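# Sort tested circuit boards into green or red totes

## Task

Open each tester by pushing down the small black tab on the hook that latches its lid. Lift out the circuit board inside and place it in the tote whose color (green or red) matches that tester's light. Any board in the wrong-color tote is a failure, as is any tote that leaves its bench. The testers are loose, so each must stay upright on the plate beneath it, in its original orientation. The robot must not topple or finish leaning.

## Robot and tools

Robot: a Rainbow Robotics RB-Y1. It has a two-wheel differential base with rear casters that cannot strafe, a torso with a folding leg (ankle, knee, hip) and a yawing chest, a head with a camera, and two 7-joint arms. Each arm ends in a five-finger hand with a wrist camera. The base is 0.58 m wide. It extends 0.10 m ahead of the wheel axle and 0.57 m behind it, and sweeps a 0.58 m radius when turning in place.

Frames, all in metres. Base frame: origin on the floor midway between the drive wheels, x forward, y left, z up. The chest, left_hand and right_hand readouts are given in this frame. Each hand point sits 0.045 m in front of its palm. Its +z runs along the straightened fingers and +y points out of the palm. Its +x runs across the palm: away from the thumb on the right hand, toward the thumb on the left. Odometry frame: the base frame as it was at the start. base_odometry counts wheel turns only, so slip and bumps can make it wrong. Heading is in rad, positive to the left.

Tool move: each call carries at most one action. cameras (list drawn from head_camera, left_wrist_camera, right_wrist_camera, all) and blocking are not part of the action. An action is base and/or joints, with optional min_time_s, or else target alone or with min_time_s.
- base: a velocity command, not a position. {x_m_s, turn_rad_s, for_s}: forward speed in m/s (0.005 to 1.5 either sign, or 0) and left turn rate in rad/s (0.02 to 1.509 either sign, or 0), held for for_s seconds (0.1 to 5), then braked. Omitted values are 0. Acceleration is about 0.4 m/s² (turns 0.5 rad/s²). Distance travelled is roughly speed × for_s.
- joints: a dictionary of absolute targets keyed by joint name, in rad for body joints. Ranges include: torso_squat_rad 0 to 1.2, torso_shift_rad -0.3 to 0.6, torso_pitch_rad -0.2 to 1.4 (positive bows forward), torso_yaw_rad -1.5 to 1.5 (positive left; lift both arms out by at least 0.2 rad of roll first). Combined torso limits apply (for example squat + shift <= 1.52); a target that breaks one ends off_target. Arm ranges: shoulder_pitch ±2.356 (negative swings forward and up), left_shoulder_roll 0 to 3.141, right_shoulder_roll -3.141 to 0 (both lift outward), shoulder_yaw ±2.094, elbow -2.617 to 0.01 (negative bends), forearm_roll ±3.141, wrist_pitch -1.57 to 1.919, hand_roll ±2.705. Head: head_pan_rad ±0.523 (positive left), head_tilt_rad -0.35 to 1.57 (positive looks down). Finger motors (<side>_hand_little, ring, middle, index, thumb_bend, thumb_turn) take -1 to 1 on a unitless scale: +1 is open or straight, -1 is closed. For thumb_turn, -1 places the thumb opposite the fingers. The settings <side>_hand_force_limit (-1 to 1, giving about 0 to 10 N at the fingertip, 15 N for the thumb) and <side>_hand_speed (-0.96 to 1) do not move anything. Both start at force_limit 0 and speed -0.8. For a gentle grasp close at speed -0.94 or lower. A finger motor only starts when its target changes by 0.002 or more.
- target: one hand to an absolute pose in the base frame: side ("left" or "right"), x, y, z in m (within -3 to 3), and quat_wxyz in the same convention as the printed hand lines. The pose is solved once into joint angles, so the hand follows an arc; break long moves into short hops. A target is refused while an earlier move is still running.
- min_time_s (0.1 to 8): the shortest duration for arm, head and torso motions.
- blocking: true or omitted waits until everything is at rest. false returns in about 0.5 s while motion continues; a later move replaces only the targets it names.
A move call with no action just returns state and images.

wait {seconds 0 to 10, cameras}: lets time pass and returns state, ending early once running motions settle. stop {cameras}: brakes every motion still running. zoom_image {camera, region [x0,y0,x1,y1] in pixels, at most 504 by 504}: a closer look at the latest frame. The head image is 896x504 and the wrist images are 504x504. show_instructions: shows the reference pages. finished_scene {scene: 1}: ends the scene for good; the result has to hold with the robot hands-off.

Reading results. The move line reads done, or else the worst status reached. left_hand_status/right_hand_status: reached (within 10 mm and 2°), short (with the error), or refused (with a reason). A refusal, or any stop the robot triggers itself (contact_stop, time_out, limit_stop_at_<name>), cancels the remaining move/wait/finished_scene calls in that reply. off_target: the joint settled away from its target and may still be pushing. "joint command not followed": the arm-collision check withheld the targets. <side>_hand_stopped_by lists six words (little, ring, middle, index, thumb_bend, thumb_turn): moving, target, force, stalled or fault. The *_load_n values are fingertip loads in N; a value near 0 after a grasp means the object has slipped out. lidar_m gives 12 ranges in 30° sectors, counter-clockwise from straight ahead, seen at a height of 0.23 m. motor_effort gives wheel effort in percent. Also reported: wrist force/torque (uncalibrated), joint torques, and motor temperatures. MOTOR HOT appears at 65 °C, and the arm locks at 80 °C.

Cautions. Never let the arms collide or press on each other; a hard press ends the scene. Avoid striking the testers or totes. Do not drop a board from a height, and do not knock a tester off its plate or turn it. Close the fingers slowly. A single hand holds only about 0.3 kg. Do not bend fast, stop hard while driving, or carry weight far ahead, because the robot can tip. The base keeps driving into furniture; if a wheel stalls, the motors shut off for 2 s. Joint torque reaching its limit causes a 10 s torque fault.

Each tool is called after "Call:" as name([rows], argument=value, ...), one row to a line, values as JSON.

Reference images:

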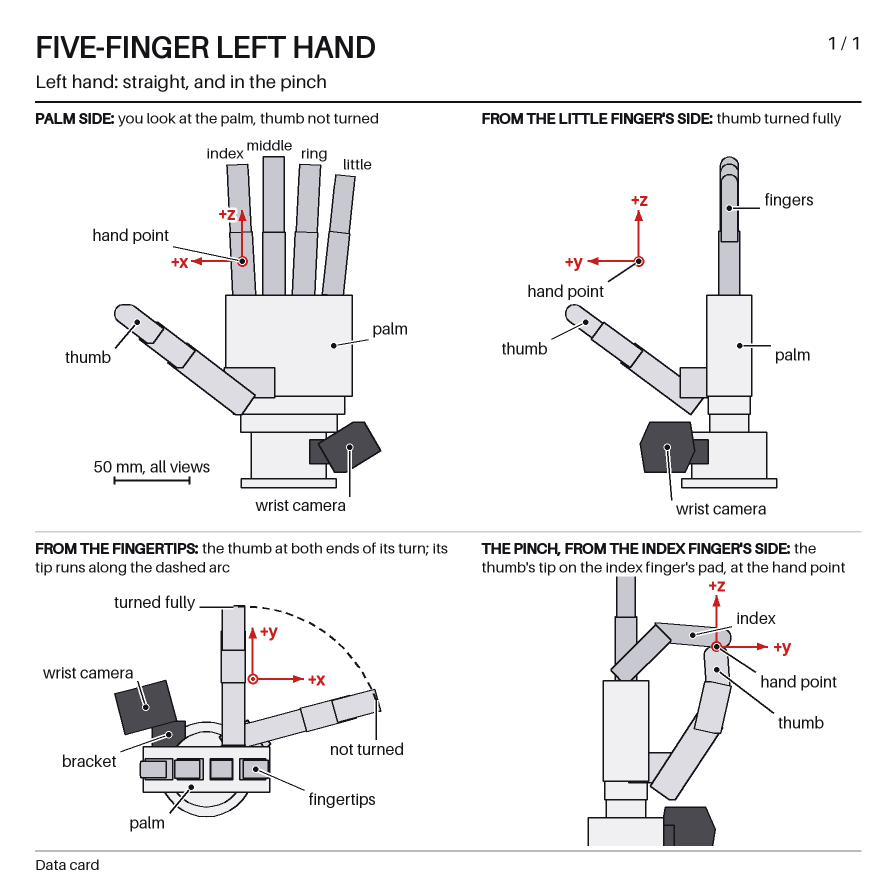

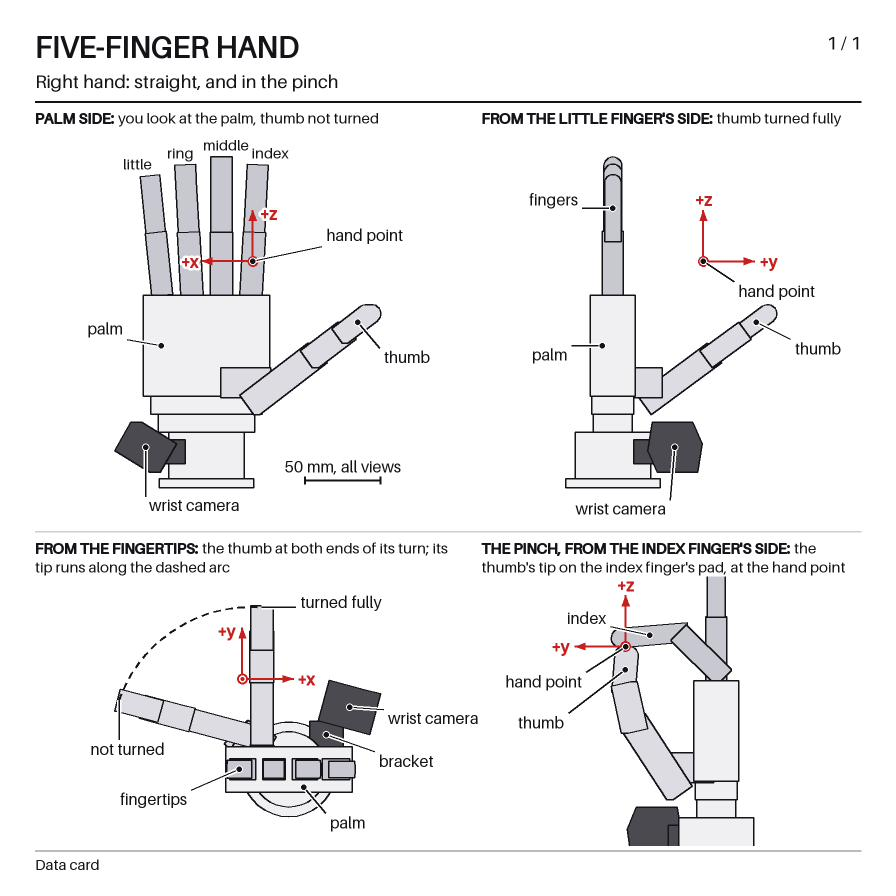

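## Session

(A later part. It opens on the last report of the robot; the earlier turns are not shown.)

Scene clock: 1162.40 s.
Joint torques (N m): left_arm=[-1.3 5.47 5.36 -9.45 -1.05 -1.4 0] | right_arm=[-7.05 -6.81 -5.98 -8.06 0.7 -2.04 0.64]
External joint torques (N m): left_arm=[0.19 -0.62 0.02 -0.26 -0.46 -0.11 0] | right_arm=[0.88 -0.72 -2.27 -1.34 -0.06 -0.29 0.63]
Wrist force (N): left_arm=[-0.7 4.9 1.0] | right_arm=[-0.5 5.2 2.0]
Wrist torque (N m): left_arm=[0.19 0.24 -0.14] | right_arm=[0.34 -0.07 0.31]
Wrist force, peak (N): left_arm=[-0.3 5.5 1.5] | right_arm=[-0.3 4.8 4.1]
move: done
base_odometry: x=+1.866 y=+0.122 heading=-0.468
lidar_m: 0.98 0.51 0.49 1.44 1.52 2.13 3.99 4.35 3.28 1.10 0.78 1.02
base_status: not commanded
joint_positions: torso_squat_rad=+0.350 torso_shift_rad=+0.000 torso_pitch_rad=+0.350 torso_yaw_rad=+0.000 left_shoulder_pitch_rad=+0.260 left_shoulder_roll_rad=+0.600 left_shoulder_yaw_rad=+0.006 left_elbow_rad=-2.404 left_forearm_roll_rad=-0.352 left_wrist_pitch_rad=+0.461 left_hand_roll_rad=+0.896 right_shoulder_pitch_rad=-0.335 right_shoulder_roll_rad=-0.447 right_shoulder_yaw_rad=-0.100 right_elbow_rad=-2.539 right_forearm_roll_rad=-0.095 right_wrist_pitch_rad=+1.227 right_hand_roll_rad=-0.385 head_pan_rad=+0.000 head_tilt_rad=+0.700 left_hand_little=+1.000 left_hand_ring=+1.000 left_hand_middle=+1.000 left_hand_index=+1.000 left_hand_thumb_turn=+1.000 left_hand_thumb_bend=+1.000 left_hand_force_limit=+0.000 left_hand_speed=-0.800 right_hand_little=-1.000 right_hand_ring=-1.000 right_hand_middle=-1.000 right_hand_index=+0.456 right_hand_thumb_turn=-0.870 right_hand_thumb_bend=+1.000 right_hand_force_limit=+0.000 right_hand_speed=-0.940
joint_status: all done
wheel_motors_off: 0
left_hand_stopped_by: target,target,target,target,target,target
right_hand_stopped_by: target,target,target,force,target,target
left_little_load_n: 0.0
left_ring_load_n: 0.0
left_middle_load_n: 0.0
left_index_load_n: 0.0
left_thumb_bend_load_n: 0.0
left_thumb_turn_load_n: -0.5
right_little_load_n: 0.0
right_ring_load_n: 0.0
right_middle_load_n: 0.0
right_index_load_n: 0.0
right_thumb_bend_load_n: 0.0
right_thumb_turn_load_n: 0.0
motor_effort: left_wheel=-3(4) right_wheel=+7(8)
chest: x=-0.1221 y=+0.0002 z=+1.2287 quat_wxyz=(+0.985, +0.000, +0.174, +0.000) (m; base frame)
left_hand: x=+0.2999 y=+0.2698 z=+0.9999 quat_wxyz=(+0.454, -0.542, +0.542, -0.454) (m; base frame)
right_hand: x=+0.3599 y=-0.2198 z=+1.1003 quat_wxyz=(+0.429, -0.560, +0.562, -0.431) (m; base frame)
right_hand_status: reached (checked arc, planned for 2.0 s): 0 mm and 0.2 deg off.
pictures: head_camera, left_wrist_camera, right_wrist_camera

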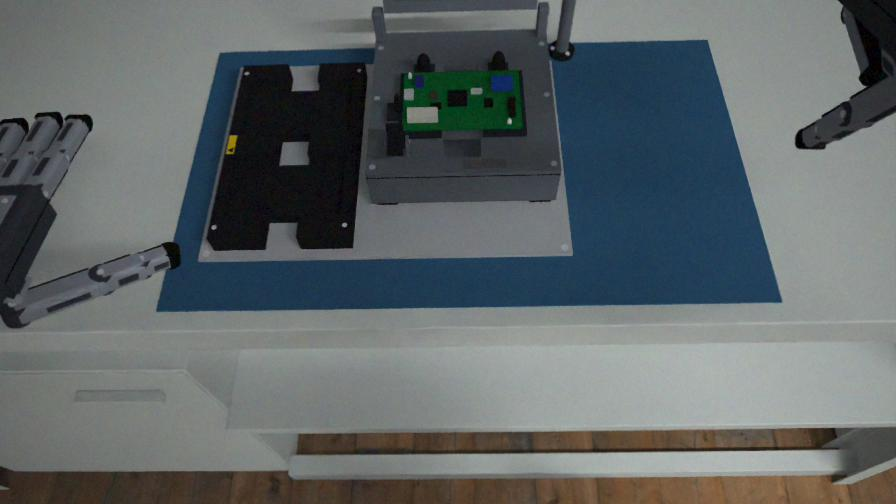

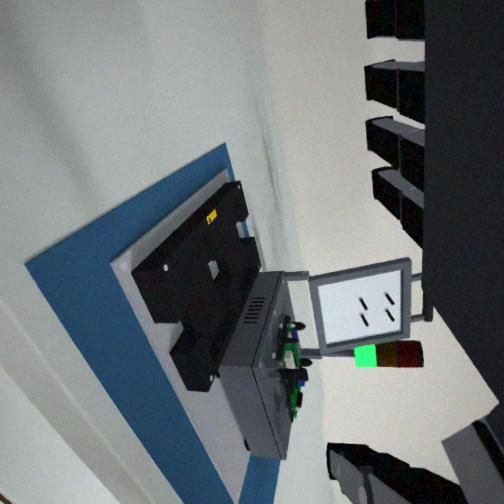

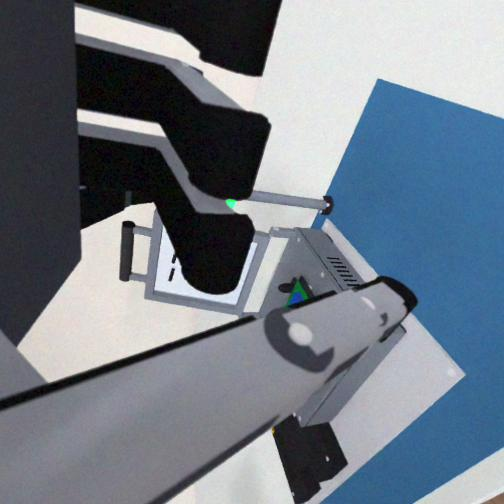

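Call:
move(joints={"right_hand_index": 0.7, "right_hand_speed": -0.8})

Call:
move(target={"side": "right", "x": 0.47, "y": -0.01, "z": 1.02, "quat_wxyz": [0.31, -0.6355, 0.6355, -0.31]}, min_time_s=2)

Call:
move(target={"side": "right", "x": 0.491, "y": -0.004, "z": 0.95, "quat_wxyz": [0.31, -0.6355, 0.6355, -0.31]}, min_time_s=1.5)

Call:
move(target={"side": "right", "x": 0.491, "y": -0.004, "z": 0.938, "quat_wxyz": [0.31, -0.6355, 0.6355, -0.31]}, min_time_s=1, cameras=["left_wrist_camera", "right_wrist_camera"])

Call:
zoom_image(camera="left_wrist_camera", region=[250, 280, 370, 430])

Call:
zoom_image(camera="right_wrist_camera", region=[220, 130, 504, 430])

Scene clock: 1192.70 s.
Joint torques (N m): left_arm=[-1.26 5.77 5.79 -9.41 -1.03 -1.35 0.13] | right_arm=[-6.81 -6.96 -6.01 -8 0.58 -2.14 0.67]
External joint torques (N m): left_arm=[0.23 -0.32 0.46 -0.22 -0.43 -0.05 0.13] | right_arm=[1.11 -0.86 -2.3 -1.27 -0.19 -0.39 0.66]
Wrist force (N): left_arm=[-0.8 5.4 1.1] | right_arm=[-0.6 5.4 1.8]
Wrist torque (N m): left_arm=[0.28 0.24 -0.18] | right_arm=[0.36 -0.05 0.31]
Wrist force, peak (N): left_arm=[-1.1 5.4 1.7] | right_arm=[-0.6 5.6 2.0]
move: done
base_odometry: x=+1.866 y=+0.122 heading=-0.468
lidar_m: 0.98 0.52 0.50 1.44 1.52 2.14 3.99 4.35 3.28 1.10 0.79 1.02
base_status: not commanded
joint_positions: torso_squat_rad=+0.350 torso_shift_rad=+0.000 torso_pitch_rad=+0.350 torso_yaw_rad=+0.000 left_shoulder_pitch_rad=+0.260 left_shoulder_roll_rad=+0.600 left_shoulder_yaw_rad=+0.006 left_elbow_rad=-2.404 left_forearm_roll_rad=-0.352 left_wrist_pitch_rad=+0.461 left_hand_roll_rad=+0.896 right_shoulder_pitch_rad=-0.335 right_shoulder_roll_rad=-0.447 right_shoulder_yaw_rad=-0.100 right_elbow_rad=-2.539 right_forearm_roll_rad=-0.095 right_wrist_pitch_rad=+1.227 right_hand_roll_rad=-0.385 head_pan_rad=+0.000 head_tilt_rad=+0.700 left_hand_little=+1.000 left_hand_ring=+1.000 left_hand_middle=+1.000 left_hand_index=+1.000 left_hand_thumb_turn=+1.000 left_hand_thumb_bend=+1.000 left_hand_force_limit=+0.000 left_hand_speed=-0.800 right_hand_little=-1.000 right_hand_ring=-1.000 right_hand_middle=-1.000 right_hand_index=+0.700 right_hand_thumb_turn=-0.870 right_hand_thumb_bend=+1.000 right_hand_force_limit=+0.000 right_hand_speed=-0.800
joint_status: all done
wheel_motors_off: 0
left_hand_stopped_by: target,target,target,target,target,target
right_hand_stopped_by: target,target,target,target,target,target
left_little_load_n: 0.0
left_ring_load_n: 0.0
left_middle_load_n: 0.0
left_index_load_n: 0.0
left_thumb_bend_load_n: 0.0
left_thumb_turn_load_n: 0.0
right_little_load_n: 0.0
right_ring_load_n: 0.0
right_middle_load_n: 0.0
right_index_load_n: 0.0
right_thumb_bend_load_n: 0.0
right_thumb_turn_load_n: 0.0
motor_effort: left_wheel=-4(4) right_wheel=+7(8)
chest: x=-0.1221 y=+0.0002 z=+1.2287 quat_wxyz=(+0.985, +0.000, +0.174, +0.000) (m; base frame)
left_hand: x=+0.2999 y=+0.2698 z=+0.9999 quat_wxyz=(+0.454, -0.542, +0.542, -0.454) (m; base frame)
right_hand: x=+0.3599 y=-0.2198 z=+1.1003 quat_wxyz=(+0.429, -0.560, +0.562, -0.431) (m; base frame)
pictures: none

Scene clock: 1195.03 s.
Joint torques (N m): left_arm=[-1.22 5.88 4.98 -9.52 -1.07 -1.3 0.16] | right_arm=[-21.18 -2.04 -3.82 -8.58 1.38 -0.96 0.12]
External joint torques (N m): left_arm=[0.27 -0.21 -0.35 -0.33 -0.47 0 0.16] | right_arm=[-1.36 0.21 -0.6 -0.64 0.37 0.3 0.12]
Wrist force (N): left_arm=[-0.8 4.9 0.9] | right_arm=[-0.4 4.2 3.8]
Wrist torque (N m): left_arm=[0.20 0.26 -0.16] | right_arm=[0.15 -0.17 0.11]
Wrist force, peak (N): left_arm=[-0.7 5.7 1.5] | right_arm=[0.1 5.1 3.7]
move: done
base_odometry: x=+1.866 y=+0.122 heading=-0.468
lidar_m: 0.98 0.51 0.50 1.45 1.52 2.13 3.99 4.36 3.29 1.10 0.77 1.02
base_status: not commanded
joint_positions: torso_squat_rad=+0.350 torso_shift_rad=+0.000 torso_pitch_rad=+0.350 torso_yaw_rad=+0.000 left_shoulder_pitch_rad=+0.260 left_shoulder_roll_rad=+0.600 left_shoulder_yaw_rad=+0.006 left_elbow_rad=-2.404 left_forearm_roll_rad=-0.352 left_wrist_pitch_rad=+0.461 left_hand_roll_rad=+0.896 right_shoulder_pitch_rad=-1.147 right_shoulder_roll_rad=-0.153 right_shoulder_yaw_rad=+0.298 right_elbow_rad=-1.520 right_forearm_roll_rad=+0.124 right_wrist_pitch_rad=+1.426 right_hand_roll_rad=-0.624 head_pan_rad=+0.000 head_tilt_rad=+0.700 left_hand_little=+1.000 left_hand_ring=+1.000 left_hand_middle=+1.000 left_hand_index=+1.000 left_hand_thumb_turn=+1.000 left_hand_thumb_bend=+1.000 left_hand_force_limit=+0.000 left_hand_speed=-0.800 right_hand_little=-1.000 right_hand_ring=-1.000 right_hand_middle=-1.000 right_hand_index=+0.700 right_hand_thumb_turn=-0.870 right_hand_thumb_bend=+1.000 right_hand_force_limit=+0.000 right_hand_speed=-0.800
joint_status: all done
wheel_motors_off: 0
left_hand_stopped_by: target,target,target,target,target,target
right_hand_stopped_by: target,target,target,target,target,target
left_little_load_n: 0.0
left_ring_load_n: 0.0
left_middle_load_n: 0.0
left_index_load_n: 0.0
left_thumb_bend_load_n: 0.0
left_thumb_turn_load_n: 0.0
right_little_load_n: 0.0
right_ring_load_n: 0.0
right_middle_load_n: 0.0
right_index_load_n: 0.0
right_thumb_bend_load_n: 0.0
right_thumb_turn_load_n: -0.5
motor_effort: left_wheel=-4(4) right_wheel=+7(8)
chest: x=-0.1221 y=+0.0002 z=+1.2287 quat_wxyz=(+0.985, +0.000, +0.174, +0.000) (m; base frame)
left_hand: x=+0.2999 y=+0.2698 z=+0.9999 quat_wxyz=(+0.454, -0.542, +0.542, -0.454) (m; base frame)
right_hand: x=+0.4699 y=-0.0101 z=+1.0198 quat_wxyz=(+0.310, -0.636, +0.636, -0.310) (m; base frame)
right_hand_status: reached (checked arc, planned for 2.0 s): 0 mm and 0.0 deg off.
pictures: none

Scene clock: 1196.87 s.
Joint torques (N m): left_arm=[-0.92 5.33 5.81 -9.39 -1.02 -1.32 0] | right_arm=[-19.66 -0.46 -2.61 -9.31 1.5 -1.6 0]
External joint torques (N m): left_arm=[0.57 -0.76 0.48 -0.2 -0.43 -0.02 -0.01] | right_arm=[0.54 1.47 0.31 -0.7 0.45 -0.41 -0.01]
Wrist force (N): left_arm=[-0.2 5.2 1.6] | right_arm=[-0.7 4.4 3.8]
Wrist torque (N m): left_arm=[0.19 0.17 -0.13] | right_arm=[0.16 -0.10 0.09]
Wrist force, peak (N): left_arm=[-0.8 5.4 1.3] | right_arm=[-0.7 4.4 4.0]
move: done
base_odometry: x=+1.866 y=+0.122 heading=-0.468
lidar_m: 0.97 0.51 0.49 1.44 1.51 2.13 3.99 4.36 3.29 1.09 0.77 1.02
base_status: not commanded
joint_positions: torso_squat_rad=+0.350 torso_shift_rad=+0.000 torso_pitch_rad=+0.350 torso_yaw_rad=+0.000 left_shoulder_pitch_rad=+0.260 left_shoulder_roll_rad=+0.600 left_shoulder_yaw_rad=+0.006 left_elbow_rad=-2.404 left_forearm_roll_rad=-0.352 left_wrist_pitch_rad=+0.461 left_hand_roll_rad=+0.896 right_shoulder_pitch_rad=-1.120 right_shoulder_roll_rad=-0.126 right_shoulder_yaw_rad=+0.336 right_elbow_rad=-1.274 right_forearm_roll_rad=+0.174 right_wrist_pitch_rad=+1.169 right_hand_roll_rad=-0.703 head_pan_rad=+0.000 head_tilt_rad=+0.700 left_hand_little=+1.000 left_hand_ring=+1.000 left_hand_middle=+1.000 left_hand_index=+1.000 left_hand_thumb_turn=+1.000 left_hand_thumb_bend=+1.000 left_hand_force_limit=+0.000 left_hand_speed=-0.800 right_hand_little=-1.000 right_hand_ring=-1.000 right_hand_middle=-1.000 right_hand_index=+0.700 right_hand_thumb_turn=-0.870 right_hand_thumb_bend=+1.000 right_hand_force_limit=+0.000 right_hand_speed=-0.800
joint_status: all done
wheel_motors_off: 0
left_hand_stopped_by: target,target,target,target,target,target
right_hand_stopped_by: target,target,target,target,target,target
left_little_load_n: 0.0
left_ring_load_n: 0.0
left_middle_load_n: 0.0
left_index_load_n: 0.0
left_thumb_bend_load_n: -0.5
left_thumb_turn_load_n: 0.0
right_little_load_n: 0.0
right_ring_load_n: 0.0
right_middle_load_n: 0.0
right_index_load_n: 0.0
right_thumb_bend_load_n: 0.0
right_thumb_turn_load_n: 0.0
motor_effort: left_wheel=-4(4) right_wheel=+6(8)
chest: x=-0.1221 y=+0.0002 z=+1.2287 quat_wxyz=(+0.985, +0.000, +0.174, +0.000) (m; base frame)
left_hand: x=+0.2999 y=+0.2698 z=+0.9999 quat_wxyz=(+0.454, -0.542, +0.542, -0.454) (m; base frame)
right_hand: x=+0.4907 y=-0.0043 z=+0.9503 quat_wxyz=(+0.310, -0.635, +0.635, -0.310) (m; base frame)
right_hand_status: reached (checked arc, planned for 1.5 s): 1 mm and 0.0 deg off.
pictures: none

Scene clock: 1198.20 s.
Joint torques (N m): left_arm=[-1.25 4.92 5.4 -9.68 -1.01 -1.19 0.01] | right_arm=[-19.16 -0.5 -2.16 -9.38 1.53 -1.58 -0.18]
External joint torques (N m): left_arm=[0.24 -1.17 0.07 -0.49 -0.42 0.1 0.01] | right_arm=[0.98 1.33 0.69 -0.72 0.48 -0.41 -0.19]
Wrist force (N): left_arm=[-0.7 4.9 1.3] | right_arm=[-0.7 4.5 3.9]
Wrist torque (N m): left_arm=[0.17 0.25 -0.14] | right_arm=[0.18 -0.10 0.11]
Wrist force, peak (N): left_arm=[-0.6 5.6 1.2] | right_arm=[-0.9 4.5 3.9]
move: done
base_odometry: x=+1.866 y=+0.122 heading=-0.468
lidar_m: 0.98 0.51 0.50 1.44 1.52 2.13 3.99 4.35 3.27 1.09 0.78 1.02
base_status: not commanded
joint_positions: torso_squat_rad=+0.350 torso_shift_rad=+0.000 torso_pitch_rad=+0.350 torso_yaw_rad=+0.000 left_shoulder_pitch_rad=+0.260 left_shoulder_roll_rad=+0.600 left_shoulder_yaw_rad=+0.006 left_elbow_rad=-2.404 left_forearm_roll_rad=-0.352 left_wrist_pitch_rad=+0.461 left_hand_roll_rad=+0.896 right_shoulder_pitch_rad=-1.110 right_shoulder_roll_rad=-0.121 right_shoulder_yaw_rad=+0.343 right_elbow_rad=-1.242 right_forearm_roll_rad=+0.186 right_wrist_pitch_rad=+1.132 right_hand_roll_rad=-0.718 head_pan_rad=+0.000 head_tilt_rad=+0.700 left_hand_little=+1.000 left_hand_ring=+1.000 left_hand_middle=+1.000 left_hand_index=+1.000 left_hand_thumb_turn=+1.000 left_hand_thumb_bend=+1.000 left_hand_force_limit=+0.000 left_hand_speed=-0.800 right_hand_little=-1.000 right_hand_ring=-1.000 right_hand_middle=-1.000 right_hand_index=+0.700 right_hand_thumb_turn=-0.870 right_hand_thumb_bend=+1.000 right_hand_force_limit=+0.000 right_hand_speed=-0.800
joint_status: all done
wheel_motors_off: 0
left_hand_stopped_by: target,target,target,target,target,target
right_hand_stopped_by: target,target,target,target,target,target
left_little_load_n: 0.0
left_ring_load_n: 0.0
left_middle_load_n: 0.0
left_index_load_n: 0.0
left_thumb_bend_load_n: 0.0
left_thumb_turn_load_n: 0.0
right_little_load_n: 0.0
right_ring_load_n: 0.0
right_middle_load_n: 0.0
right_index_load_n: 0.0
right_thumb_bend_load_n: 0.0
right_thumb_turn_load_n: 0.0
motor_effort: left_wheel=-4(4) right_wheel=+7(8)
chest: x=-0.1221 y=+0.0002 z=+1.2287 quat_wxyz=(+0.985, +0.000, +0.174, +0.000) (m; base frame)
left_hand: x=+0.2999 y=+0.2698 z=+0.9999 quat_wxyz=(+0.454, -0.542, +0.542, -0.454) (m; base frame)
right_hand: x=+0.4911 y=-0.0042 z=+0.9381 quat_wxyz=(+0.310, -0.635, +0.636, -0.310) (m; base frame)
right_hand_status: reached (checked arc, planned for 1.0 s): 0 mm and 0.0 deg off.
pictures: left_wrist_camera, right_wrist_camera

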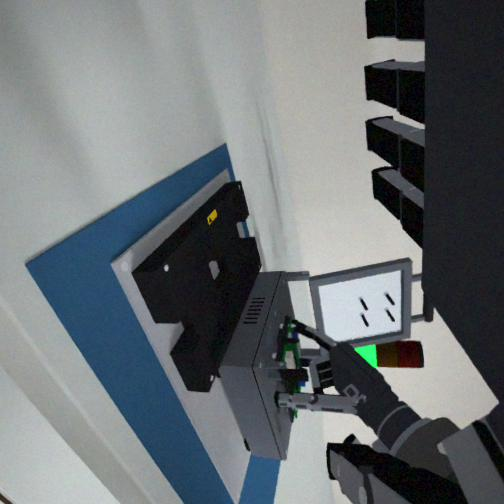

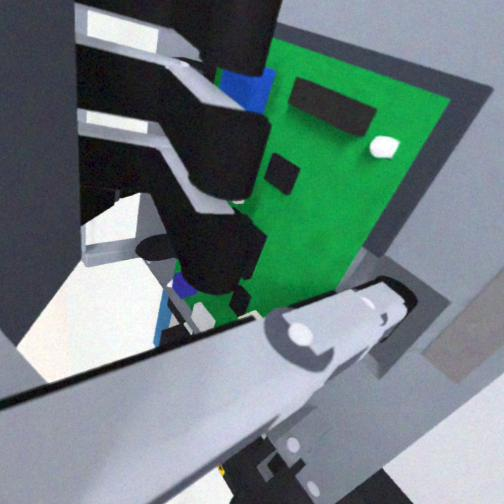

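Scaled by 3.360.

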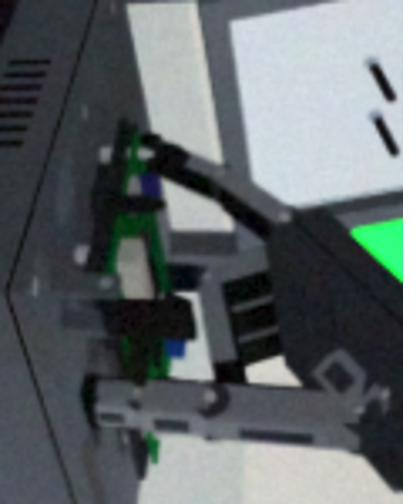

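Scaled by 1.680.

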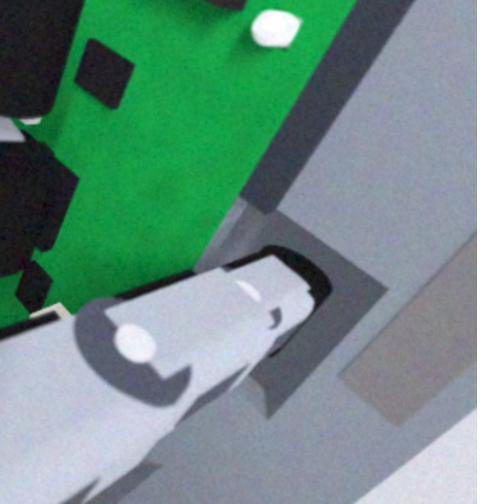

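Call:
move(target={"side": "right", "x": 0.4945, "y": -0.004, "z": 0.938, "quat_wxyz": [0.31, -0.6355, 0.6355, -0.31]}, min_time_s=1)

Call:
move(joints={"right_hand_speed": -0.94, "right_hand_force_limit": -0.2, "right_hand_index": 0.2}, cameras=["left_wrist_camera", "right_wrist_camera"])

Call:
zoom_image(camera="left_wrist_camera", region=[250, 280, 370, 430])

Scene clock: 1206.80 s.
Joint torques (N m): left_arm=[-0.94 5.03 5.47 -9.44 -1.07 -1.22 0.12] | right_arm=[-22.62 -0.58 -5.2 -9.32 0.82 -1.48 0.06]
External joint torques (N m): left_arm=[0.55 -1.06 0.14 -0.25 -0.47 0.07 0.12] | right_arm=[-2.32 1.36 -2.37 -0.65 -0.22 -0.32 0.05]
Wrist force (N): left_arm=[-0.5 4.8 1.6] | right_arm=[-0.8 4.5 3.7]
Wrist torque (N m): left_arm=[0.13 0.22 -0.11] | right_arm=[0.20 -0.08 0.11]
Wrist force, peak (N): left_arm=[-0.4 5.7 1.4] | right_arm=[-0.9 4.6 3.9]
move: done
base_odometry: x=+1.866 y=+0.122 heading=-0.468
lidar_m: 0.98 0.51 0.49 1.44 1.53 2.14 3.99 4.35 3.28 1.09 0.78 1.02
base_status: not commanded
joint_positions: torso_squat_rad=+0.350 torso_shift_rad=+0.000 torso_pitch_rad=+0.350 torso_yaw_rad=+0.000 left_shoulder_pitch_rad=+0.260 left_shoulder_roll_rad=+0.600 left_shoulder_yaw_rad=+0.006 left_elbow_rad=-2.404 left_forearm_roll_rad=-0.352 left_wrist_pitch_rad=+0.461 left_hand_roll_rad=+0.896 right_shoulder_pitch_rad=-1.121 right_shoulder_roll_rad=-0.121 right_shoulder_yaw_rad=+0.340 right_elbow_rad=-1.219 right_forearm_roll_rad=+0.183 right_wrist_pitch_rad=+1.121 right_hand_roll_rad=-0.718 head_pan_rad=+0.000 head_tilt_rad=+0.700 left_hand_little=+1.000 left_hand_ring=+1.000 left_hand_middle=+1.000 left_hand_index=+1.000 left_hand_thumb_turn=+1.000 left_hand_thumb_bend=+1.000 left_hand_force_limit=+0.000 left_hand_speed=-0.800 right_hand_little=-1.000 right_hand_ring=-1.000 right_hand_middle=-1.000 right_hand_index=+0.700 right_hand_thumb_turn=-0.870 right_hand_thumb_bend=+1.000 right_hand_force_limit=+0.000 right_hand_speed=-0.800
joint_status: all done
wheel_motors_off: 0
left_hand_stopped_by: target,target,target,target,target,target
right_hand_stopped_by: target,target,target,target,target,target
left_little_load_n: -0.5
left_ring_load_n: 0.0
left_middle_load_n: 0.0
left_index_load_n: 0.0
left_thumb_bend_load_n: 0.0
left_thumb_turn_load_n: -0.5
right_little_load_n: 0.0
right_ring_load_n: 0.0
right_middle_load_n: 0.0
right_index_load_n: 0.0
right_thumb_bend_load_n: 0.0
right_thumb_turn_load_n: 0.0
motor_effort: left_wheel=-3(4) right_wheel=+7(8)
chest: x=-0.1221 y=+0.0002 z=+1.2287 quat_wxyz=(+0.985, +0.000, +0.174, +0.000) (m; base frame)
left_hand: x=+0.2999 y=+0.2698 z=+0.9999 quat_wxyz=(+0.454, -0.542, +0.542, -0.454) (m; base frame)
right_hand: x=+0.4942 y=-0.0043 z=+0.9377 quat_wxyz=(+0.310, -0.636, +0.636, -0.310) (m; base frame)
right_hand_status: reached (checked arc, planned for 1.0 s): 1 mm and 0.0 deg off.
pictures: none

Scene clock: 1208.97 s.
Joint torques (N m): left_arm=[-1.57 5.4 6.11 -9.26 -1.12 -1.41 0.13] | right_arm=[-19.81 -0.52 -4.71 -8.65 0.81 -0.76 0.03]
External joint torques (N m): left_arm=[-0.08 -0.69 0.78 -0.07 -0.53 -0.12 0.12] | right_arm=[0.5 1.42 -1.88 0.02 -0.23 0.41 0.02]
Wrist force (N): left_arm=[-0.5 5.0 1.4] | right_arm=[-0.3 0.8 2.7]
Wrist torque (N m): left_arm=[0.22 0.22 -0.14] | right_arm=[0.40 -0.08 0.11]
Wrist force, peak (N): left_arm=[-0.9 5.5 1.7] | right_arm=[-0.6 4.5 3.8]
move: off_target
base_odometry: x=+1.866 y=+0.122 heading=-0.468
lidar_m: 0.97 0.51 0.50 1.45 1.51 2.13 3.99 4.35 3.29 1.11 0.78 1.02
base_status: not commanded
joint_positions: torso_squat_rad=+0.350 torso_shift_rad=+0.000 torso_pitch_rad=+0.350 torso_yaw_rad=+0.000 left_shoulder_pitch_rad=+0.260 left_shoulder_roll_rad=+0.600 left_shoulder_yaw_rad=+0.006 left_elbow_rad=-2.404 left_forearm_roll_rad=-0.352 left_wrist_pitch_rad=+0.461 left_hand_roll_rad=+0.896 right_shoulder_pitch_rad=-1.122 right_shoulder_roll_rad=-0.121 right_shoulder_yaw_rad=+0.340 right_elbow_rad=-1.220 right_forearm_roll_rad=+0.183 right_wrist_pitch_rad=+1.121 right_hand_roll_rad=-0.718 head_pan_rad=+0.000 head_tilt_rad=+0.700 left_hand_little=+1.000 left_hand_ring=+1.000 left_hand_middle=+1.000 left_hand_index=+1.000 left_hand_thumb_turn=+1.000 left_hand_thumb_bend=+1.000 left_hand_force_limit=+0.000 left_hand_speed=-0.800 right_hand_little=-1.000 right_hand_ring=-1.000 right_hand_middle=-1.000 right_hand_index=+0.662 right_hand_thumb_turn=-0.870 right_hand_thumb_bend=+1.000 right_hand_force_limit=-0.200 right_hand_speed=-0.940
joint_status: right_hand_index off_target (ended at +0.662, target +0.200); the others done
wheel_motors_off: 0
left_hand_stopped_by: target,target,target,target,target,target
right_hand_stopped_by: target,target,target,force,target,target
left_little_load_n: 0.0
left_ring_load_n: 0.0
left_middle_load_n: 0.0
left_index_load_n: 0.0
left_thumb_bend_load_n: 0.0
left_thumb_turn_load_n: 0.0
right_little_load_n: 0.0
right_ring_load_n: 0.0
right_middle_load_n: 0.0
right_index_load_n: 3.5
right_thumb_bend_load_n: 0.0
right_thumb_turn_load_n: 0.0
motor_effort: left_wheel=-4(4) right_wheel=+8(8)
chest: x=-0.1221 y=+0.0002 z=+1.2287 quat_wxyz=(+0.985, +0.000, +0.174, +0.000) (m; base frame)
left_hand: x=+0.2999 y=+0.2698 z=+0.9999 quat_wxyz=(+0.454, -0.542, +0.542, -0.454) (m; base frame)
right_hand: x=+0.4944 y=-0.0041 z=+0.9382 quat_wxyz=(+0.310, -0.636, +0.635, -0.310) (m; base frame)
pictures: left_wrist_camera, right_wrist_camera

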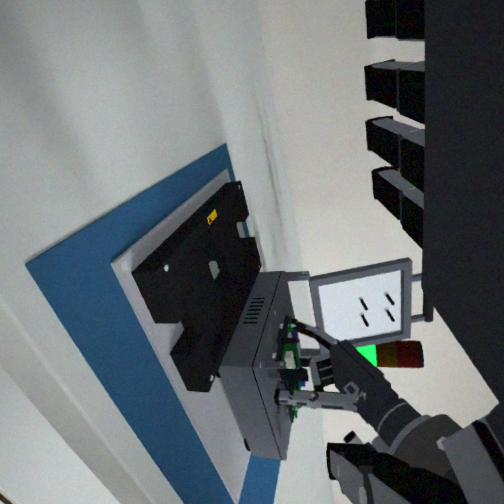

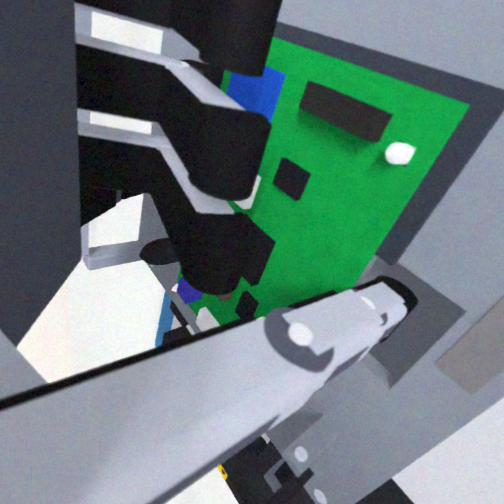

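Scaled by 3.360.

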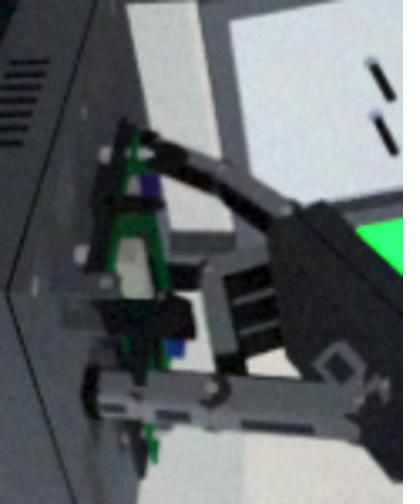

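Call:
move(joints={"right_hand_index": 0.8, "right_hand_speed": -0.8})

Call:
move(target={"side": "right", "x": 0.485, "y": -0.004, "z": 0.975, "quat_wxyz": [0.2649, -0.6556, 0.6556, -0.2649]}, min_time_s=1.5)

Call:
move(target={"side": "right", "x": 0.491, "y": -0.004, "z": 0.94, "quat_wxyz": [0.2649, -0.6556, 0.6556, -0.2649]}, min_time_s=1.5, cameras=["left_wrist_camera", "right_wrist_camera"])

Call:
zoom_image(camera="left_wrist_camera", region=[250, 280, 370, 430])

Scene clock: 1249.27 s.
Joint torques (N m): left_arm=[-1.33 5.73 5.91 -9.34 -1.24 -1.4 0] | right_arm=[-20.23 -0.67 -4.67 -9.51 0.78 -0.78 -0.04]
External joint torques (N m): left_arm=[0.17 -0.36 0.58 -0.15 -0.64 -0.1 0] | right_arm=[0.08 1.27 -1.84 -0.84 -0.27 0.39 -0.05]
Wrist force (N): left_arm=[-0.4 5.4 1.1] | right_arm=[-0.6 4.4 3.7]
Wrist torque (N m): left_arm=[0.26 0.22 -0.15] | right_arm=[0.16 -0.09 0.10]
Wrist force, peak (N): left_arm=[-0.4 5.8 1.1] | right_arm=[-0.6 4.8 3.8]
move: done
base_odometry: x=+1.866 y=+0.122 heading=-0.468
lidar_m: 0.98 0.52 0.50 1.44 1.53 2.14 3.99 4.35 3.29 1.11 0.77 1.01
base_status: not commanded
joint_positions: torso_squat_rad=+0.350 torso_shift_rad=+0.000 torso_pitch_rad=+0.350 torso_yaw_rad=+0.000 left_shoulder_pitch_rad=+0.260 left_shoulder_roll_rad=+0.600 left_shoulder_yaw_rad=+0.006 left_elbow_rad=-2.404 left_forearm_roll_rad=-0.352 left_wrist_pitch_rad=+0.461 left_hand_roll_rad=+0.896 right_shoulder_pitch_rad=-1.122 right_shoulder_roll_rad=-0.121 right_shoulder_yaw_rad=+0.340 right_elbow_rad=-1.219 right_forearm_roll_rad=+0.183 right_wrist_pitch_rad=+1.121 right_hand_roll_rad=-0.718 head_pan_rad=+0.000 head_tilt_rad=+0.700 left_hand_little=+1.000 left_hand_ring=+1.000 left_hand_middle=+1.000 left_hand_index=+1.000 left_hand_thumb_turn=+1.000 left_hand_thumb_bend=+1.000 left_hand_force_limit=+0.000 left_hand_speed=-0.800 right_hand_little=-1.000 right_hand_ring=-1.000 right_hand_middle=-1.000 right_hand_index=+0.800 right_hand_thumb_turn=-0.870 right_hand_thumb_bend=+1.000 right_hand_force_limit=-0.200 right_hand_speed=-0.800
joint_status: all done
wheel_motors_off: 0
left_hand_stopped_by: target,target,target,target,target,target
right_hand_stopped_by: target,target,target,target,target,target
left_little_load_n: 0.0
left_ring_load_n: 0.0
left_middle_load_n: 0.0
left_index_load_n: 0.0
left_thumb_bend_load_n: 0.0
left_thumb_turn_load_n: -0.5
right_little_load_n: 0.0
right_ring_load_n: 0.0
right_middle_load_n: 0.0
right_index_load_n: 0.0
right_thumb_bend_load_n: 0.0
right_thumb_turn_load_n: 0.0
motor_effort: left_wheel=-4(4) right_wheel=+7(8)
chest: x=-0.1221 y=+0.0002 z=+1.2287 quat_wxyz=(+0.985, +0.000, +0.174, +0.000) (m; base frame)
left_hand: x=+0.2999 y=+0.2698 z=+0.9999 quat_wxyz=(+0.454, -0.542, +0.542, -0.454) (m; base frame)
right_hand: x=+0.4944 y=-0.0042 z=+0.9381 quat_wxyz=(+0.310, -0.636, +0.635, -0.310) (m; base frame)
pictures: none

Scene clock: 1251.10 s.
Joint torques (N m): left_arm=[-1.14 5.24 5.85 -9.42 -0.97 -1.34 -0.06] | right_arm=[-24.09 -3.32 -5.07 -9.06 0.73 -0.84 0.67]
External joint torques (N m): left_arm=[0.35 -0.85 0.52 -0.23 -0.38 -0.04 -0.07] | right_arm=[-2.52 -0.1 -2.46 -0.64 -0.16 0.29 0.66]
Wrist force (N): left_arm=[-0.3 4.7 1.0] | right_arm=[-0.6 4.0 4.4]
Wrist torque (N m): left_arm=[0.13 0.19 -0.08] | right_arm=[0.12 -0.13 0.31]
Wrist force, peak (N): left_arm=[-0.1 5.7 1.3] | right_arm=[-0.6 4.1 4.4]
move: done
base_odometry: x=+1.866 y=+0.122 heading=-0.468
lidar_m: 0.98 0.51 0.50 1.45 1.52 2.12 3.99 4.36 3.29 1.11 0.77 1.01
base_status: not commanded
joint_positions: torso_squat_rad=+0.350 torso_shift_rad=+0.000 torso_pitch_rad=+0.350 torso_yaw_rad=+0.000 left_shoulder_pitch_rad=+0.260 left_shoulder_roll_rad=+0.600 left_shoulder_yaw_rad=+0.006 left_elbow_rad=-2.404 left_forearm_roll_rad=-0.352 left_wrist_pitch_rad=+0.461 left_hand_roll_rad=+0.896 right_shoulder_pitch_rad=-1.265 right_shoulder_roll_rad=-0.121 right_shoulder_yaw_rad=+0.248 right_elbow_rad=-1.183 right_forearm_roll_rad=+0.045 right_wrist_pitch_rad=+1.318 right_hand_roll_rad=-0.602 head_pan_rad=+0.000 head_tilt_rad=+0.700 left_hand_little=+1.000 left_hand_ring=+1.000 left_hand_middle=+1.000 left_hand_index=+1.000 left_hand_thumb_turn=+1.000 left_hand_thumb_bend=+1.000 left_hand_force_limit=+0.000 left_hand_speed=-0.800 right_hand_little=-1.000 right_hand_ring=-1.000 right_hand_middle=-1.000 right_hand_index=+0.800 right_hand_thumb_turn=-0.870 right_hand_thumb_bend=+1.000 right_hand_force_limit=-0.200 right_hand_speed=-0.800
joint_status: all done
wheel_motors_off: 0
left_hand_stopped_by: target,target,target,target,target,target
right_hand_stopped_by: target,target,target,target,target,target
left_little_load_n: 0.0
left_ring_load_n: 0.0
left_middle_load_n: 0.0
left_index_load_n: 0.0
left_thumb_bend_load_n: 0.0
left_thumb_turn_load_n: -0.5
right_little_load_n: 0.0
right_ring_load_n: 0.0
right_middle_load_n: 0.0
right_index_load_n: 0.0
right_thumb_bend_load_n: 0.0
right_thumb_turn_load_n: 0.0
motor_effort: left_wheel=-4(4) right_wheel=+8(8)
chest: x=-0.1221 y=+0.0002 z=+1.2287 quat_wxyz=(+0.985, +0.000, +0.174, +0.000) (m; base frame)
left_hand: x=+0.2999 y=+0.2698 z=+0.9999 quat_wxyz=(+0.454, -0.542, +0.542, -0.454) (m; base frame)
right_hand: x=+0.4846 y=-0.0035 z=+0.9748 quat_wxyz=(+0.266, -0.655, +0.655, -0.265) (m; base frame)
right_hand_status: reached (checked arc, planned for 1.5 s): 1 mm and 0.2 deg off.
pictures: none

Scene clock: 1252.93 s.
Joint torques (N m): left_arm=[-1.61 4.78 5.71 -9.48 -1.13 -1.24 -0.11] | right_arm=[-15.76 -0.07 -0.98 -5.74 -0.1 -0.31 -0.02]
External joint torques (N m): left_arm=[-0.12 -1.31 0.38 -0.29 -0.53 0.06 -0.12] | right_arm=[5.88 3.04 1.42 2.87 -0.98 0.8 -0.02]
Wrist force (N): left_arm=[-0.9 5.1 1.3] | right_arm=[2.4 -2.1 -6.4]
Wrist torque (N m): left_arm=[0.19 0.30 -0.15] | right_arm=[0.92 0.04 0.23]
Wrist force, peak (N): left_arm=[-0.1 5.6 1.1] | right_arm=[2.5 -2.5 -7.5]
move: done
base_odometry: x=+1.866 y=+0.122 heading=-0.468
lidar_m: 0.98 0.51 0.50 1.45 1.53 2.14 3.99 4.34 3.27 1.10 0.77 1.01
base_status: not commanded
joint_positions: torso_squat_rad=+0.350 torso_shift_rad=+0.000 torso_pitch_rad=+0.350 torso_yaw_rad=+0.000 left_shoulder_pitch_rad=+0.260 left_shoulder_roll_rad=+0.600 left_shoulder_yaw_rad=+0.006 left_elbow_rad=-2.404 left_forearm_roll_rad=-0.352 left_wrist_pitch_rad=+0.461 left_hand_roll_rad=+0.896 right_shoulder_pitch_rad=-1.250 right_shoulder_roll_rad=-0.109 right_shoulder_yaw_rad=+0.261 right_elbow_rad=-1.074 right_forearm_roll_rad=+0.064 right_wrist_pitch_rad=+1.197 right_hand_roll_rad=-0.625 head_pan_rad=+0.000 head_tilt_rad=+0.700 left_hand_little=+1.000 left_hand_ring=+1.000 left_hand_middle=+1.000 left_hand_index=+1.000 left_hand_thumb_turn=+1.000 left_hand_thumb_bend=+1.000 left_hand_force_limit=+0.000 left_hand_speed=-0.800 right_hand_little=-1.000 right_hand_ring=-1.000 right_hand_middle=-1.000 right_hand_index=+0.800 right_hand_thumb_turn=-0.870 right_hand_thumb_bend=+1.000 right_hand_force_limit=-0.200 right_hand_speed=-0.800
joint_status: all done
wheel_motors_off: 0
left_hand_stopped_by: target,target,target,target,target,target
right_hand_stopped_by: target,target,target,target,target,target
left_little_load_n: 0.0
left_ring_load_n: 0.0
left_middle_load_n: 0.0
left_index_load_n: 0.0
left_thumb_bend_load_n: 0.0
left_thumb_turn_load_n: 0.0
right_little_load_n: 0.0
right_ring_load_n: 0.0
right_middle_load_n: 0.0
right_index_load_n: 3.5
right_thumb_bend_load_n: 0.0
right_thumb_turn_load_n: 0.0
motor_effort: left_wheel=-3(4) right_wheel=+7(8)
chest: x=-0.1221 y=+0.0002 z=+1.2287 quat_wxyz=(+0.985, +0.000, +0.174, +0.000) (m; base frame)
left_hand: x=+0.2999 y=+0.2698 z=+0.9999 quat_wxyz=(+0.454, -0.542, +0.542, -0.454) (m; base frame)
right_hand: x=+0.4912 y=-0.0042 z=+0.9416 quat_wxyz=(+0.267, -0.655, +0.655, -0.266) (m; base frame)
right_hand_status: reached (checked arc, planned for 1.5 s): 2 mm and 0.2 deg off.
pictures: left_wrist_camera, right_wrist_camera

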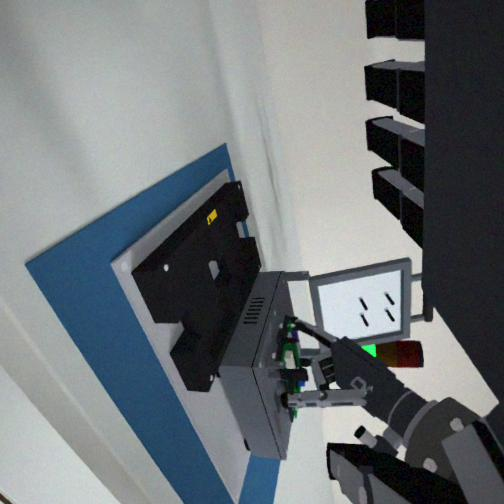

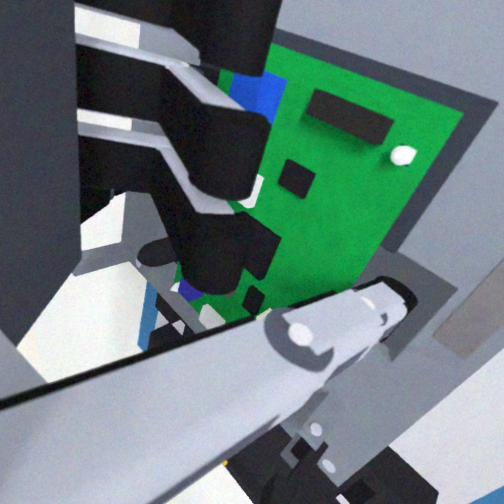

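Scaled by 3.360.

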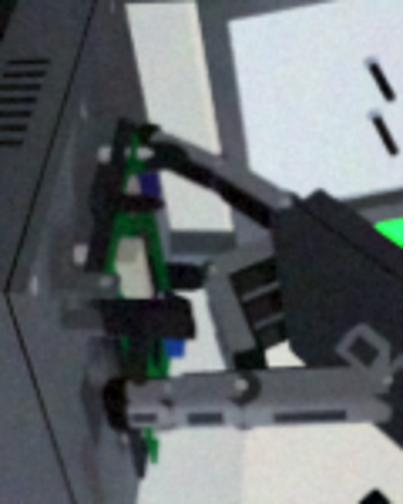

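Call:
move(target={"side": "right", "x": 0.47, "y": -0.01, "z": 1.02, "quat_wxyz": [0.31, -0.6355, 0.6355, -0.31]}, min_time_s=1.5)

Call:
move(target={"side": "right", "x": 0.34, "y": -0.24, "z": 1.1, "quat_wxyz": [0.43, -0.561, 0.561, -0.43]}, min_time_s=2)

Call:
move(target={"side": "left", "x": 0.4, "y": 0.16, "z": 1.05, "quat_wxyz": [0.354, -0.612, 0.612, -0.354]}, min_time_s=2, cameras=["left_wrist_camera", "head_camera"])

Scene clock: 1306.60 s.
Joint torques (N m): left_arm=[-0.73 5.07 5.47 -9.3 -0.99 -1.3 0.18] | right_arm=[-19.23 -3.15 -2.92 -9.65 1.39 -1.02 -0.03]
External joint torques (N m): left_arm=[0.76 -1.02 0.14 -0.11 -0.39 0 0.18] | right_arm=[0.64 -0.81 0.44 -1.77 0.37 0.22 -0.04]
Wrist force (N): left_arm=[-0.5 5.2 1.5] | right_arm=[-0.8 5.0 3.5]
Wrist torque (N m): left_arm=[0.23 0.22 -0.16] | right_arm=[0.28 -0.10 0.11]
Wrist force, peak (N): left_arm=[-0.4 5.7 1.7] | right_arm=[-6.1 -10.3 -6.6]
move: done
base_odometry: x=+1.866 y=+0.122 heading=-0.468
lidar_m: 0.97 0.51 0.49 1.45 1.52 2.13 3.99 4.35 3.29 1.10 0.78 1.01
base_status: not commanded
joint_positions: torso_squat_rad=+0.350 torso_shift_rad=+0.000 torso_pitch_rad=+0.350 torso_yaw_rad=+0.000 left_shoulder_pitch_rad=+0.260 left_shoulder_roll_rad=+0.600 left_shoulder_yaw_rad=+0.006 left_elbow_rad=-2.404 left_forearm_roll_rad=-0.352 left_wrist_pitch_rad=+0.461 left_hand_roll_rad=+0.896 right_shoulder_pitch_rad=-1.152 right_shoulder_roll_rad=-0.161 right_shoulder_yaw_rad=+0.308 right_elbow_rad=-1.518 right_forearm_roll_rad=+0.115 right_wrist_pitch_rad=+1.428 right_hand_roll_rad=-0.634 head_pan_rad=+0.000 head_tilt_rad=+0.700 left_hand_little=+1.000 left_hand_ring=+1.000 left_hand_middle=+1.000 left_hand_index=+1.000 left_hand_thumb_turn=+1.000 left_hand_thumb_bend=+1.000 left_hand_force_limit=+0.000 left_hand_speed=-0.800 right_hand_little=-1.000 right_hand_ring=-1.000 right_hand_middle=-1.000 right_hand_index=+0.800 right_hand_thumb_turn=-0.870 right_hand_thumb_bend=+1.000 right_hand_force_limit=-0.200 right_hand_speed=-0.800
joint_status: all done
wheel_motors_off: 0
left_hand_stopped_by: target,target,target,target,target,target
right_hand_stopped_by: target,target,target,target,target,target
left_little_load_n: 0.0
left_ring_load_n: 0.0
left_middle_load_n: 0.0
left_index_load_n: 0.0
left_thumb_bend_load_n: 0.0
left_thumb_turn_load_n: 0.0
right_little_load_n: 0.0
right_ring_load_n: 0.0
right_middle_load_n: 0.0
right_index_load_n: 0.0
right_thumb_bend_load_n: 0.0
right_thumb_turn_load_n: 0.0
motor_effort: left_wheel=-4(4) right_wheel=+7(8)
chest: x=-0.1221 y=+0.0003 z=+1.2287 quat_wxyz=(+0.985, +0.000, +0.174, +0.000) (m; base frame)
left_hand: x=+0.2999 y=+0.2698 z=+0.9999 quat_wxyz=(+0.454, -0.542, +0.542, -0.454) (m; base frame)
right_hand: x=+0.4700 y=-0.0098 z=+1.0200 quat_wxyz=(+0.309, -0.636, +0.636, -0.310) (m; base frame)
right_hand_status: reached (checked arc, planned for 1.5 s): 0 mm and 0.1 deg off.
pictures: none

Scene clock: 1308.93 s.
Joint torques (N m): left_arm=[-1.71 5.22 5.94 -9.31 -1.07 -1.36 0.15] | right_arm=[-4.96 -9.37 -8.26 -6.73 1.03 -1.63 -0.01]
External joint torques (N m): left_arm=[-0.22 -0.87 0.61 -0.12 -0.48 -0.07 0.14] | right_arm=[1.22 -0.61 -2.08 -1.05 -0.23 -0.24 -0.02]
Wrist force (N): left_arm=[-0.6 4.7 1.7] | right_arm=[-0.8 5.6 1.7]
Wrist torque (N m): left_arm=[0.14 0.23 -0.14] | right_arm=[0.41 -0.01 0.12]
Wrist force, peak (N): left_arm=[-0.9 5.5 1.5] | right_arm=[0.1 5.7 3.1]
move: done
base_odometry: x=+1.866 y=+0.122 heading=-0.468
lidar_m: 0.98 0.52 0.49 1.45 1.51 2.14 3.99 4.35 3.28 1.10 0.78 1.02
base_status: not commanded
joint_positions: torso_squat_rad=+0.350 torso_shift_rad=+0.000 torso_pitch_rad=+0.350 torso_yaw_rad=+0.000 left_shoulder_pitch_rad=+0.260 left_shoulder_roll_rad=+0.600 left_shoulder_yaw_rad=+0.006 left_elbow_rad=-2.404 left_forearm_roll_rad=-0.352 left_wrist_pitch_rad=+0.461 left_hand_roll_rad=+0.896 right_shoulder_pitch_rad=-0.187 right_shoulder_roll_rad=-0.805 right_shoulder_yaw_rad=-0.074 right_elbow_rad=-2.598 right_forearm_roll_rad=-0.101 right_wrist_pitch_rad=+1.140 right_hand_roll_rad=-0.750 head_pan_rad=+0.000 head_tilt_rad=+0.700 left_hand_little=+1.000 left_hand_ring=+1.000 left_hand_middle=+1.000 left_hand_index=+1.000 left_hand_thumb_turn=+1.000 left_hand_thumb_bend=+1.000 left_hand_force_limit=+0.000 left_hand_speed=-0.800 right_hand_little=-1.000 right_hand_ring=-1.000 right_hand_middle=-1.000 right_hand_index=+0.800 right_hand_thumb_turn=-0.870 right_hand_thumb_bend=+1.000 right_hand_force_limit=-0.200 right_hand_speed=-0.800
joint_status: all done
wheel_motors_off: 0
left_hand_stopped_by: target,target,target,target,target,target
right_hand_stopped_by: target,target,target,target,target,target
left_little_load_n: 0.0
left_ring_load_n: 0.0
left_middle_load_n: 0.0
left_index_load_n: 0.0
left_thumb_bend_load_n: 0.0
left_thumb_turn_load_n: 0.0
right_little_load_n: 0.0
right_ring_load_n: 0.0
right_middle_load_n: 0.0
right_index_load_n: 0.0
right_thumb_bend_load_n: 0.0
right_thumb_turn_load_n: 0.0
motor_effort: left_wheel=-4(4) right_wheel=+6(8)
chest: x=-0.1221 y=+0.0003 z=+1.2287 quat_wxyz=(+0.985, +0.000, +0.174, +0.000) (m; base frame)
left_hand: x=+0.2999 y=+0.2698 z=+0.9999 quat_wxyz=(+0.454, -0.542, +0.542, -0.454) (m; base frame)
right_hand: x=+0.3399 y=-0.2398 z=+1.1002 quat_wxyz=(+0.429, -0.561, +0.562, -0.431) (m; base frame)
right_hand_status: reached (checked arc, planned for 2.0 s): 0 mm and 0.2 deg off.
pictures: none

Scene clock: 1311.27 s.
Joint torques (N m): left_arm=[-15.2 7.78 4.66 -6.2 -1.39 -1.03 -0.52] | right_arm=[-4.96 -9.44 -8.33 -6.72 1.24 -1.59 -0.09]
External joint torques (N m): left_arm=[-1.05 0.79 -2.61 -0.14 -0.2 0.31 -0.53] | right_arm=[1.22 -0.68 -2.16 -1.05 -0.02 -0.2 -0.1]
Wrist force (N): left_arm=[-0.7 4.8 3.2] | right_arm=[-1.2 5.7 1.8]
Wrist torque (N m): left_arm=[0.14 0.29 -0.35] | right_arm=[0.42 0.05 0.09]
Wrist force, peak (N): left_arm=[-0.8 5.8 1.8] | right_arm=[-1.0 6.0 1.9]
move: done
base_odometry: x=+1.866 y=+0.122 heading=-0.468
lidar_m: 0.98 0.51 0.49 1.44 1.52 2.13 3.99 4.35 3.29 1.09 0.78 1.02
base_status: not commanded
joint_positions: torso_squat_rad=+0.350 torso_shift_rad=+0.000 torso_pitch_rad=+0.350 torso_yaw_rad=+0.000 left_shoulder_pitch_rad=-0.740 left_shoulder_roll_rad=+0.703 left_shoulder_yaw_rad=-0.278 left_elbow_rad=-2.218 left_forearm_roll_rad=+0.145 left_wrist_pitch_rad=+1.454 left_hand_roll_rad=+0.769 right_shoulder_pitch_rad=-0.187 right_shoulder_roll_rad=-0.805 right_shoulder_yaw_rad=-0.074 right_elbow_rad=-2.598 right_forearm_roll_rad=-0.101 right_wrist_pitch_rad=+1.140 right_hand_roll_rad=-0.750 head_pan_rad=+0.000 head_tilt_rad=+0.700 left_hand_little=+1.000 left_hand_ring=+1.000 left_hand_middle=+1.000 left_hand_index=+1.000 left_hand_thumb_turn=+1.000 left_hand_thumb_bend=+1.000 left_hand_force_limit=+0.000 left_hand_speed=-0.800 right_hand_little=-1.000 right_hand_ring=-1.000 right_hand_middle=-1.000 right_hand_index=+0.800 right_hand_thumb_turn=-0.870 right_hand_thumb_bend=+1.000 right_hand_force_limit=-0.200 right_hand_speed=-0.800
joint_status: all done
wheel_motors_off: 0
left_hand_stopped_by: target,target,target,target,target,target
right_hand_stopped_by: target,target,target,target,target,target
left_little_load_n: 0.0
left_ring_load_n: 0.0
left_middle_load_n: 0.0
left_index_load_n: 0.0
left_thumb_bend_load_n: 0.0
left_thumb_turn_load_n: 0.0
right_little_load_n: 0.0
right_ring_load_n: 0.0
right_middle_load_n: 0.0
right_index_load_n: 0.0
right_thumb_bend_load_n: 0.0
right_thumb_turn_load_n: 0.0
motor_effort: left_wheel=-3(4) right_wheel=+7(8)
chest: x=-0.1221 y=+0.0003 z=+1.2287 quat_wxyz=(+0.985, +0.000, +0.174, +0.000) (m; base frame)
left_hand: x=+0.4000 y=+0.1600 z=+1.0502 quat_wxyz=(+0.354, -0.612, +0.612, -0.354) (m; base frame)
left_hand_status: reached (checked arc, planned for 2.0 s): 0 mm and 0.0 deg off.
right_hand: x=+0.3399 y=-0.2398 z=+1.1002 quat_wxyz=(+0.429, -0.561, +0.562, -0.431) (m; base frame)
pictures: head_camera, left_wrist_camera

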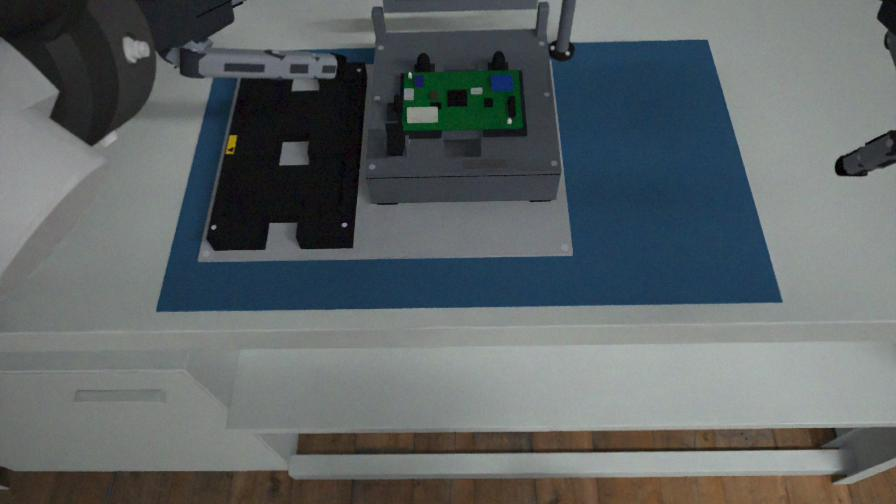

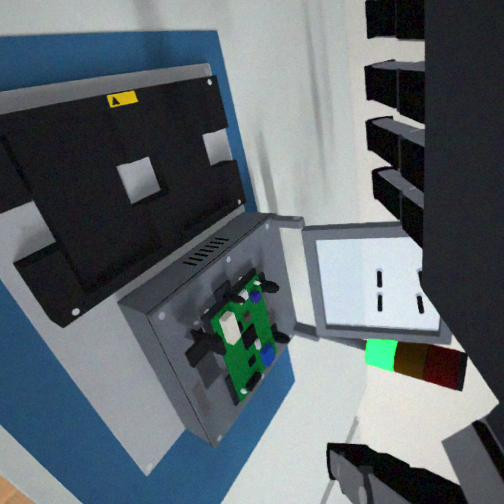

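Call:
zoom_image(camera="left_wrist_camera", region=[180, 250, 320, 420])

Scaled by 2.965.

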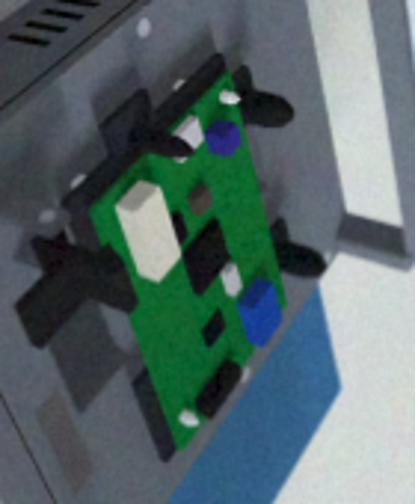

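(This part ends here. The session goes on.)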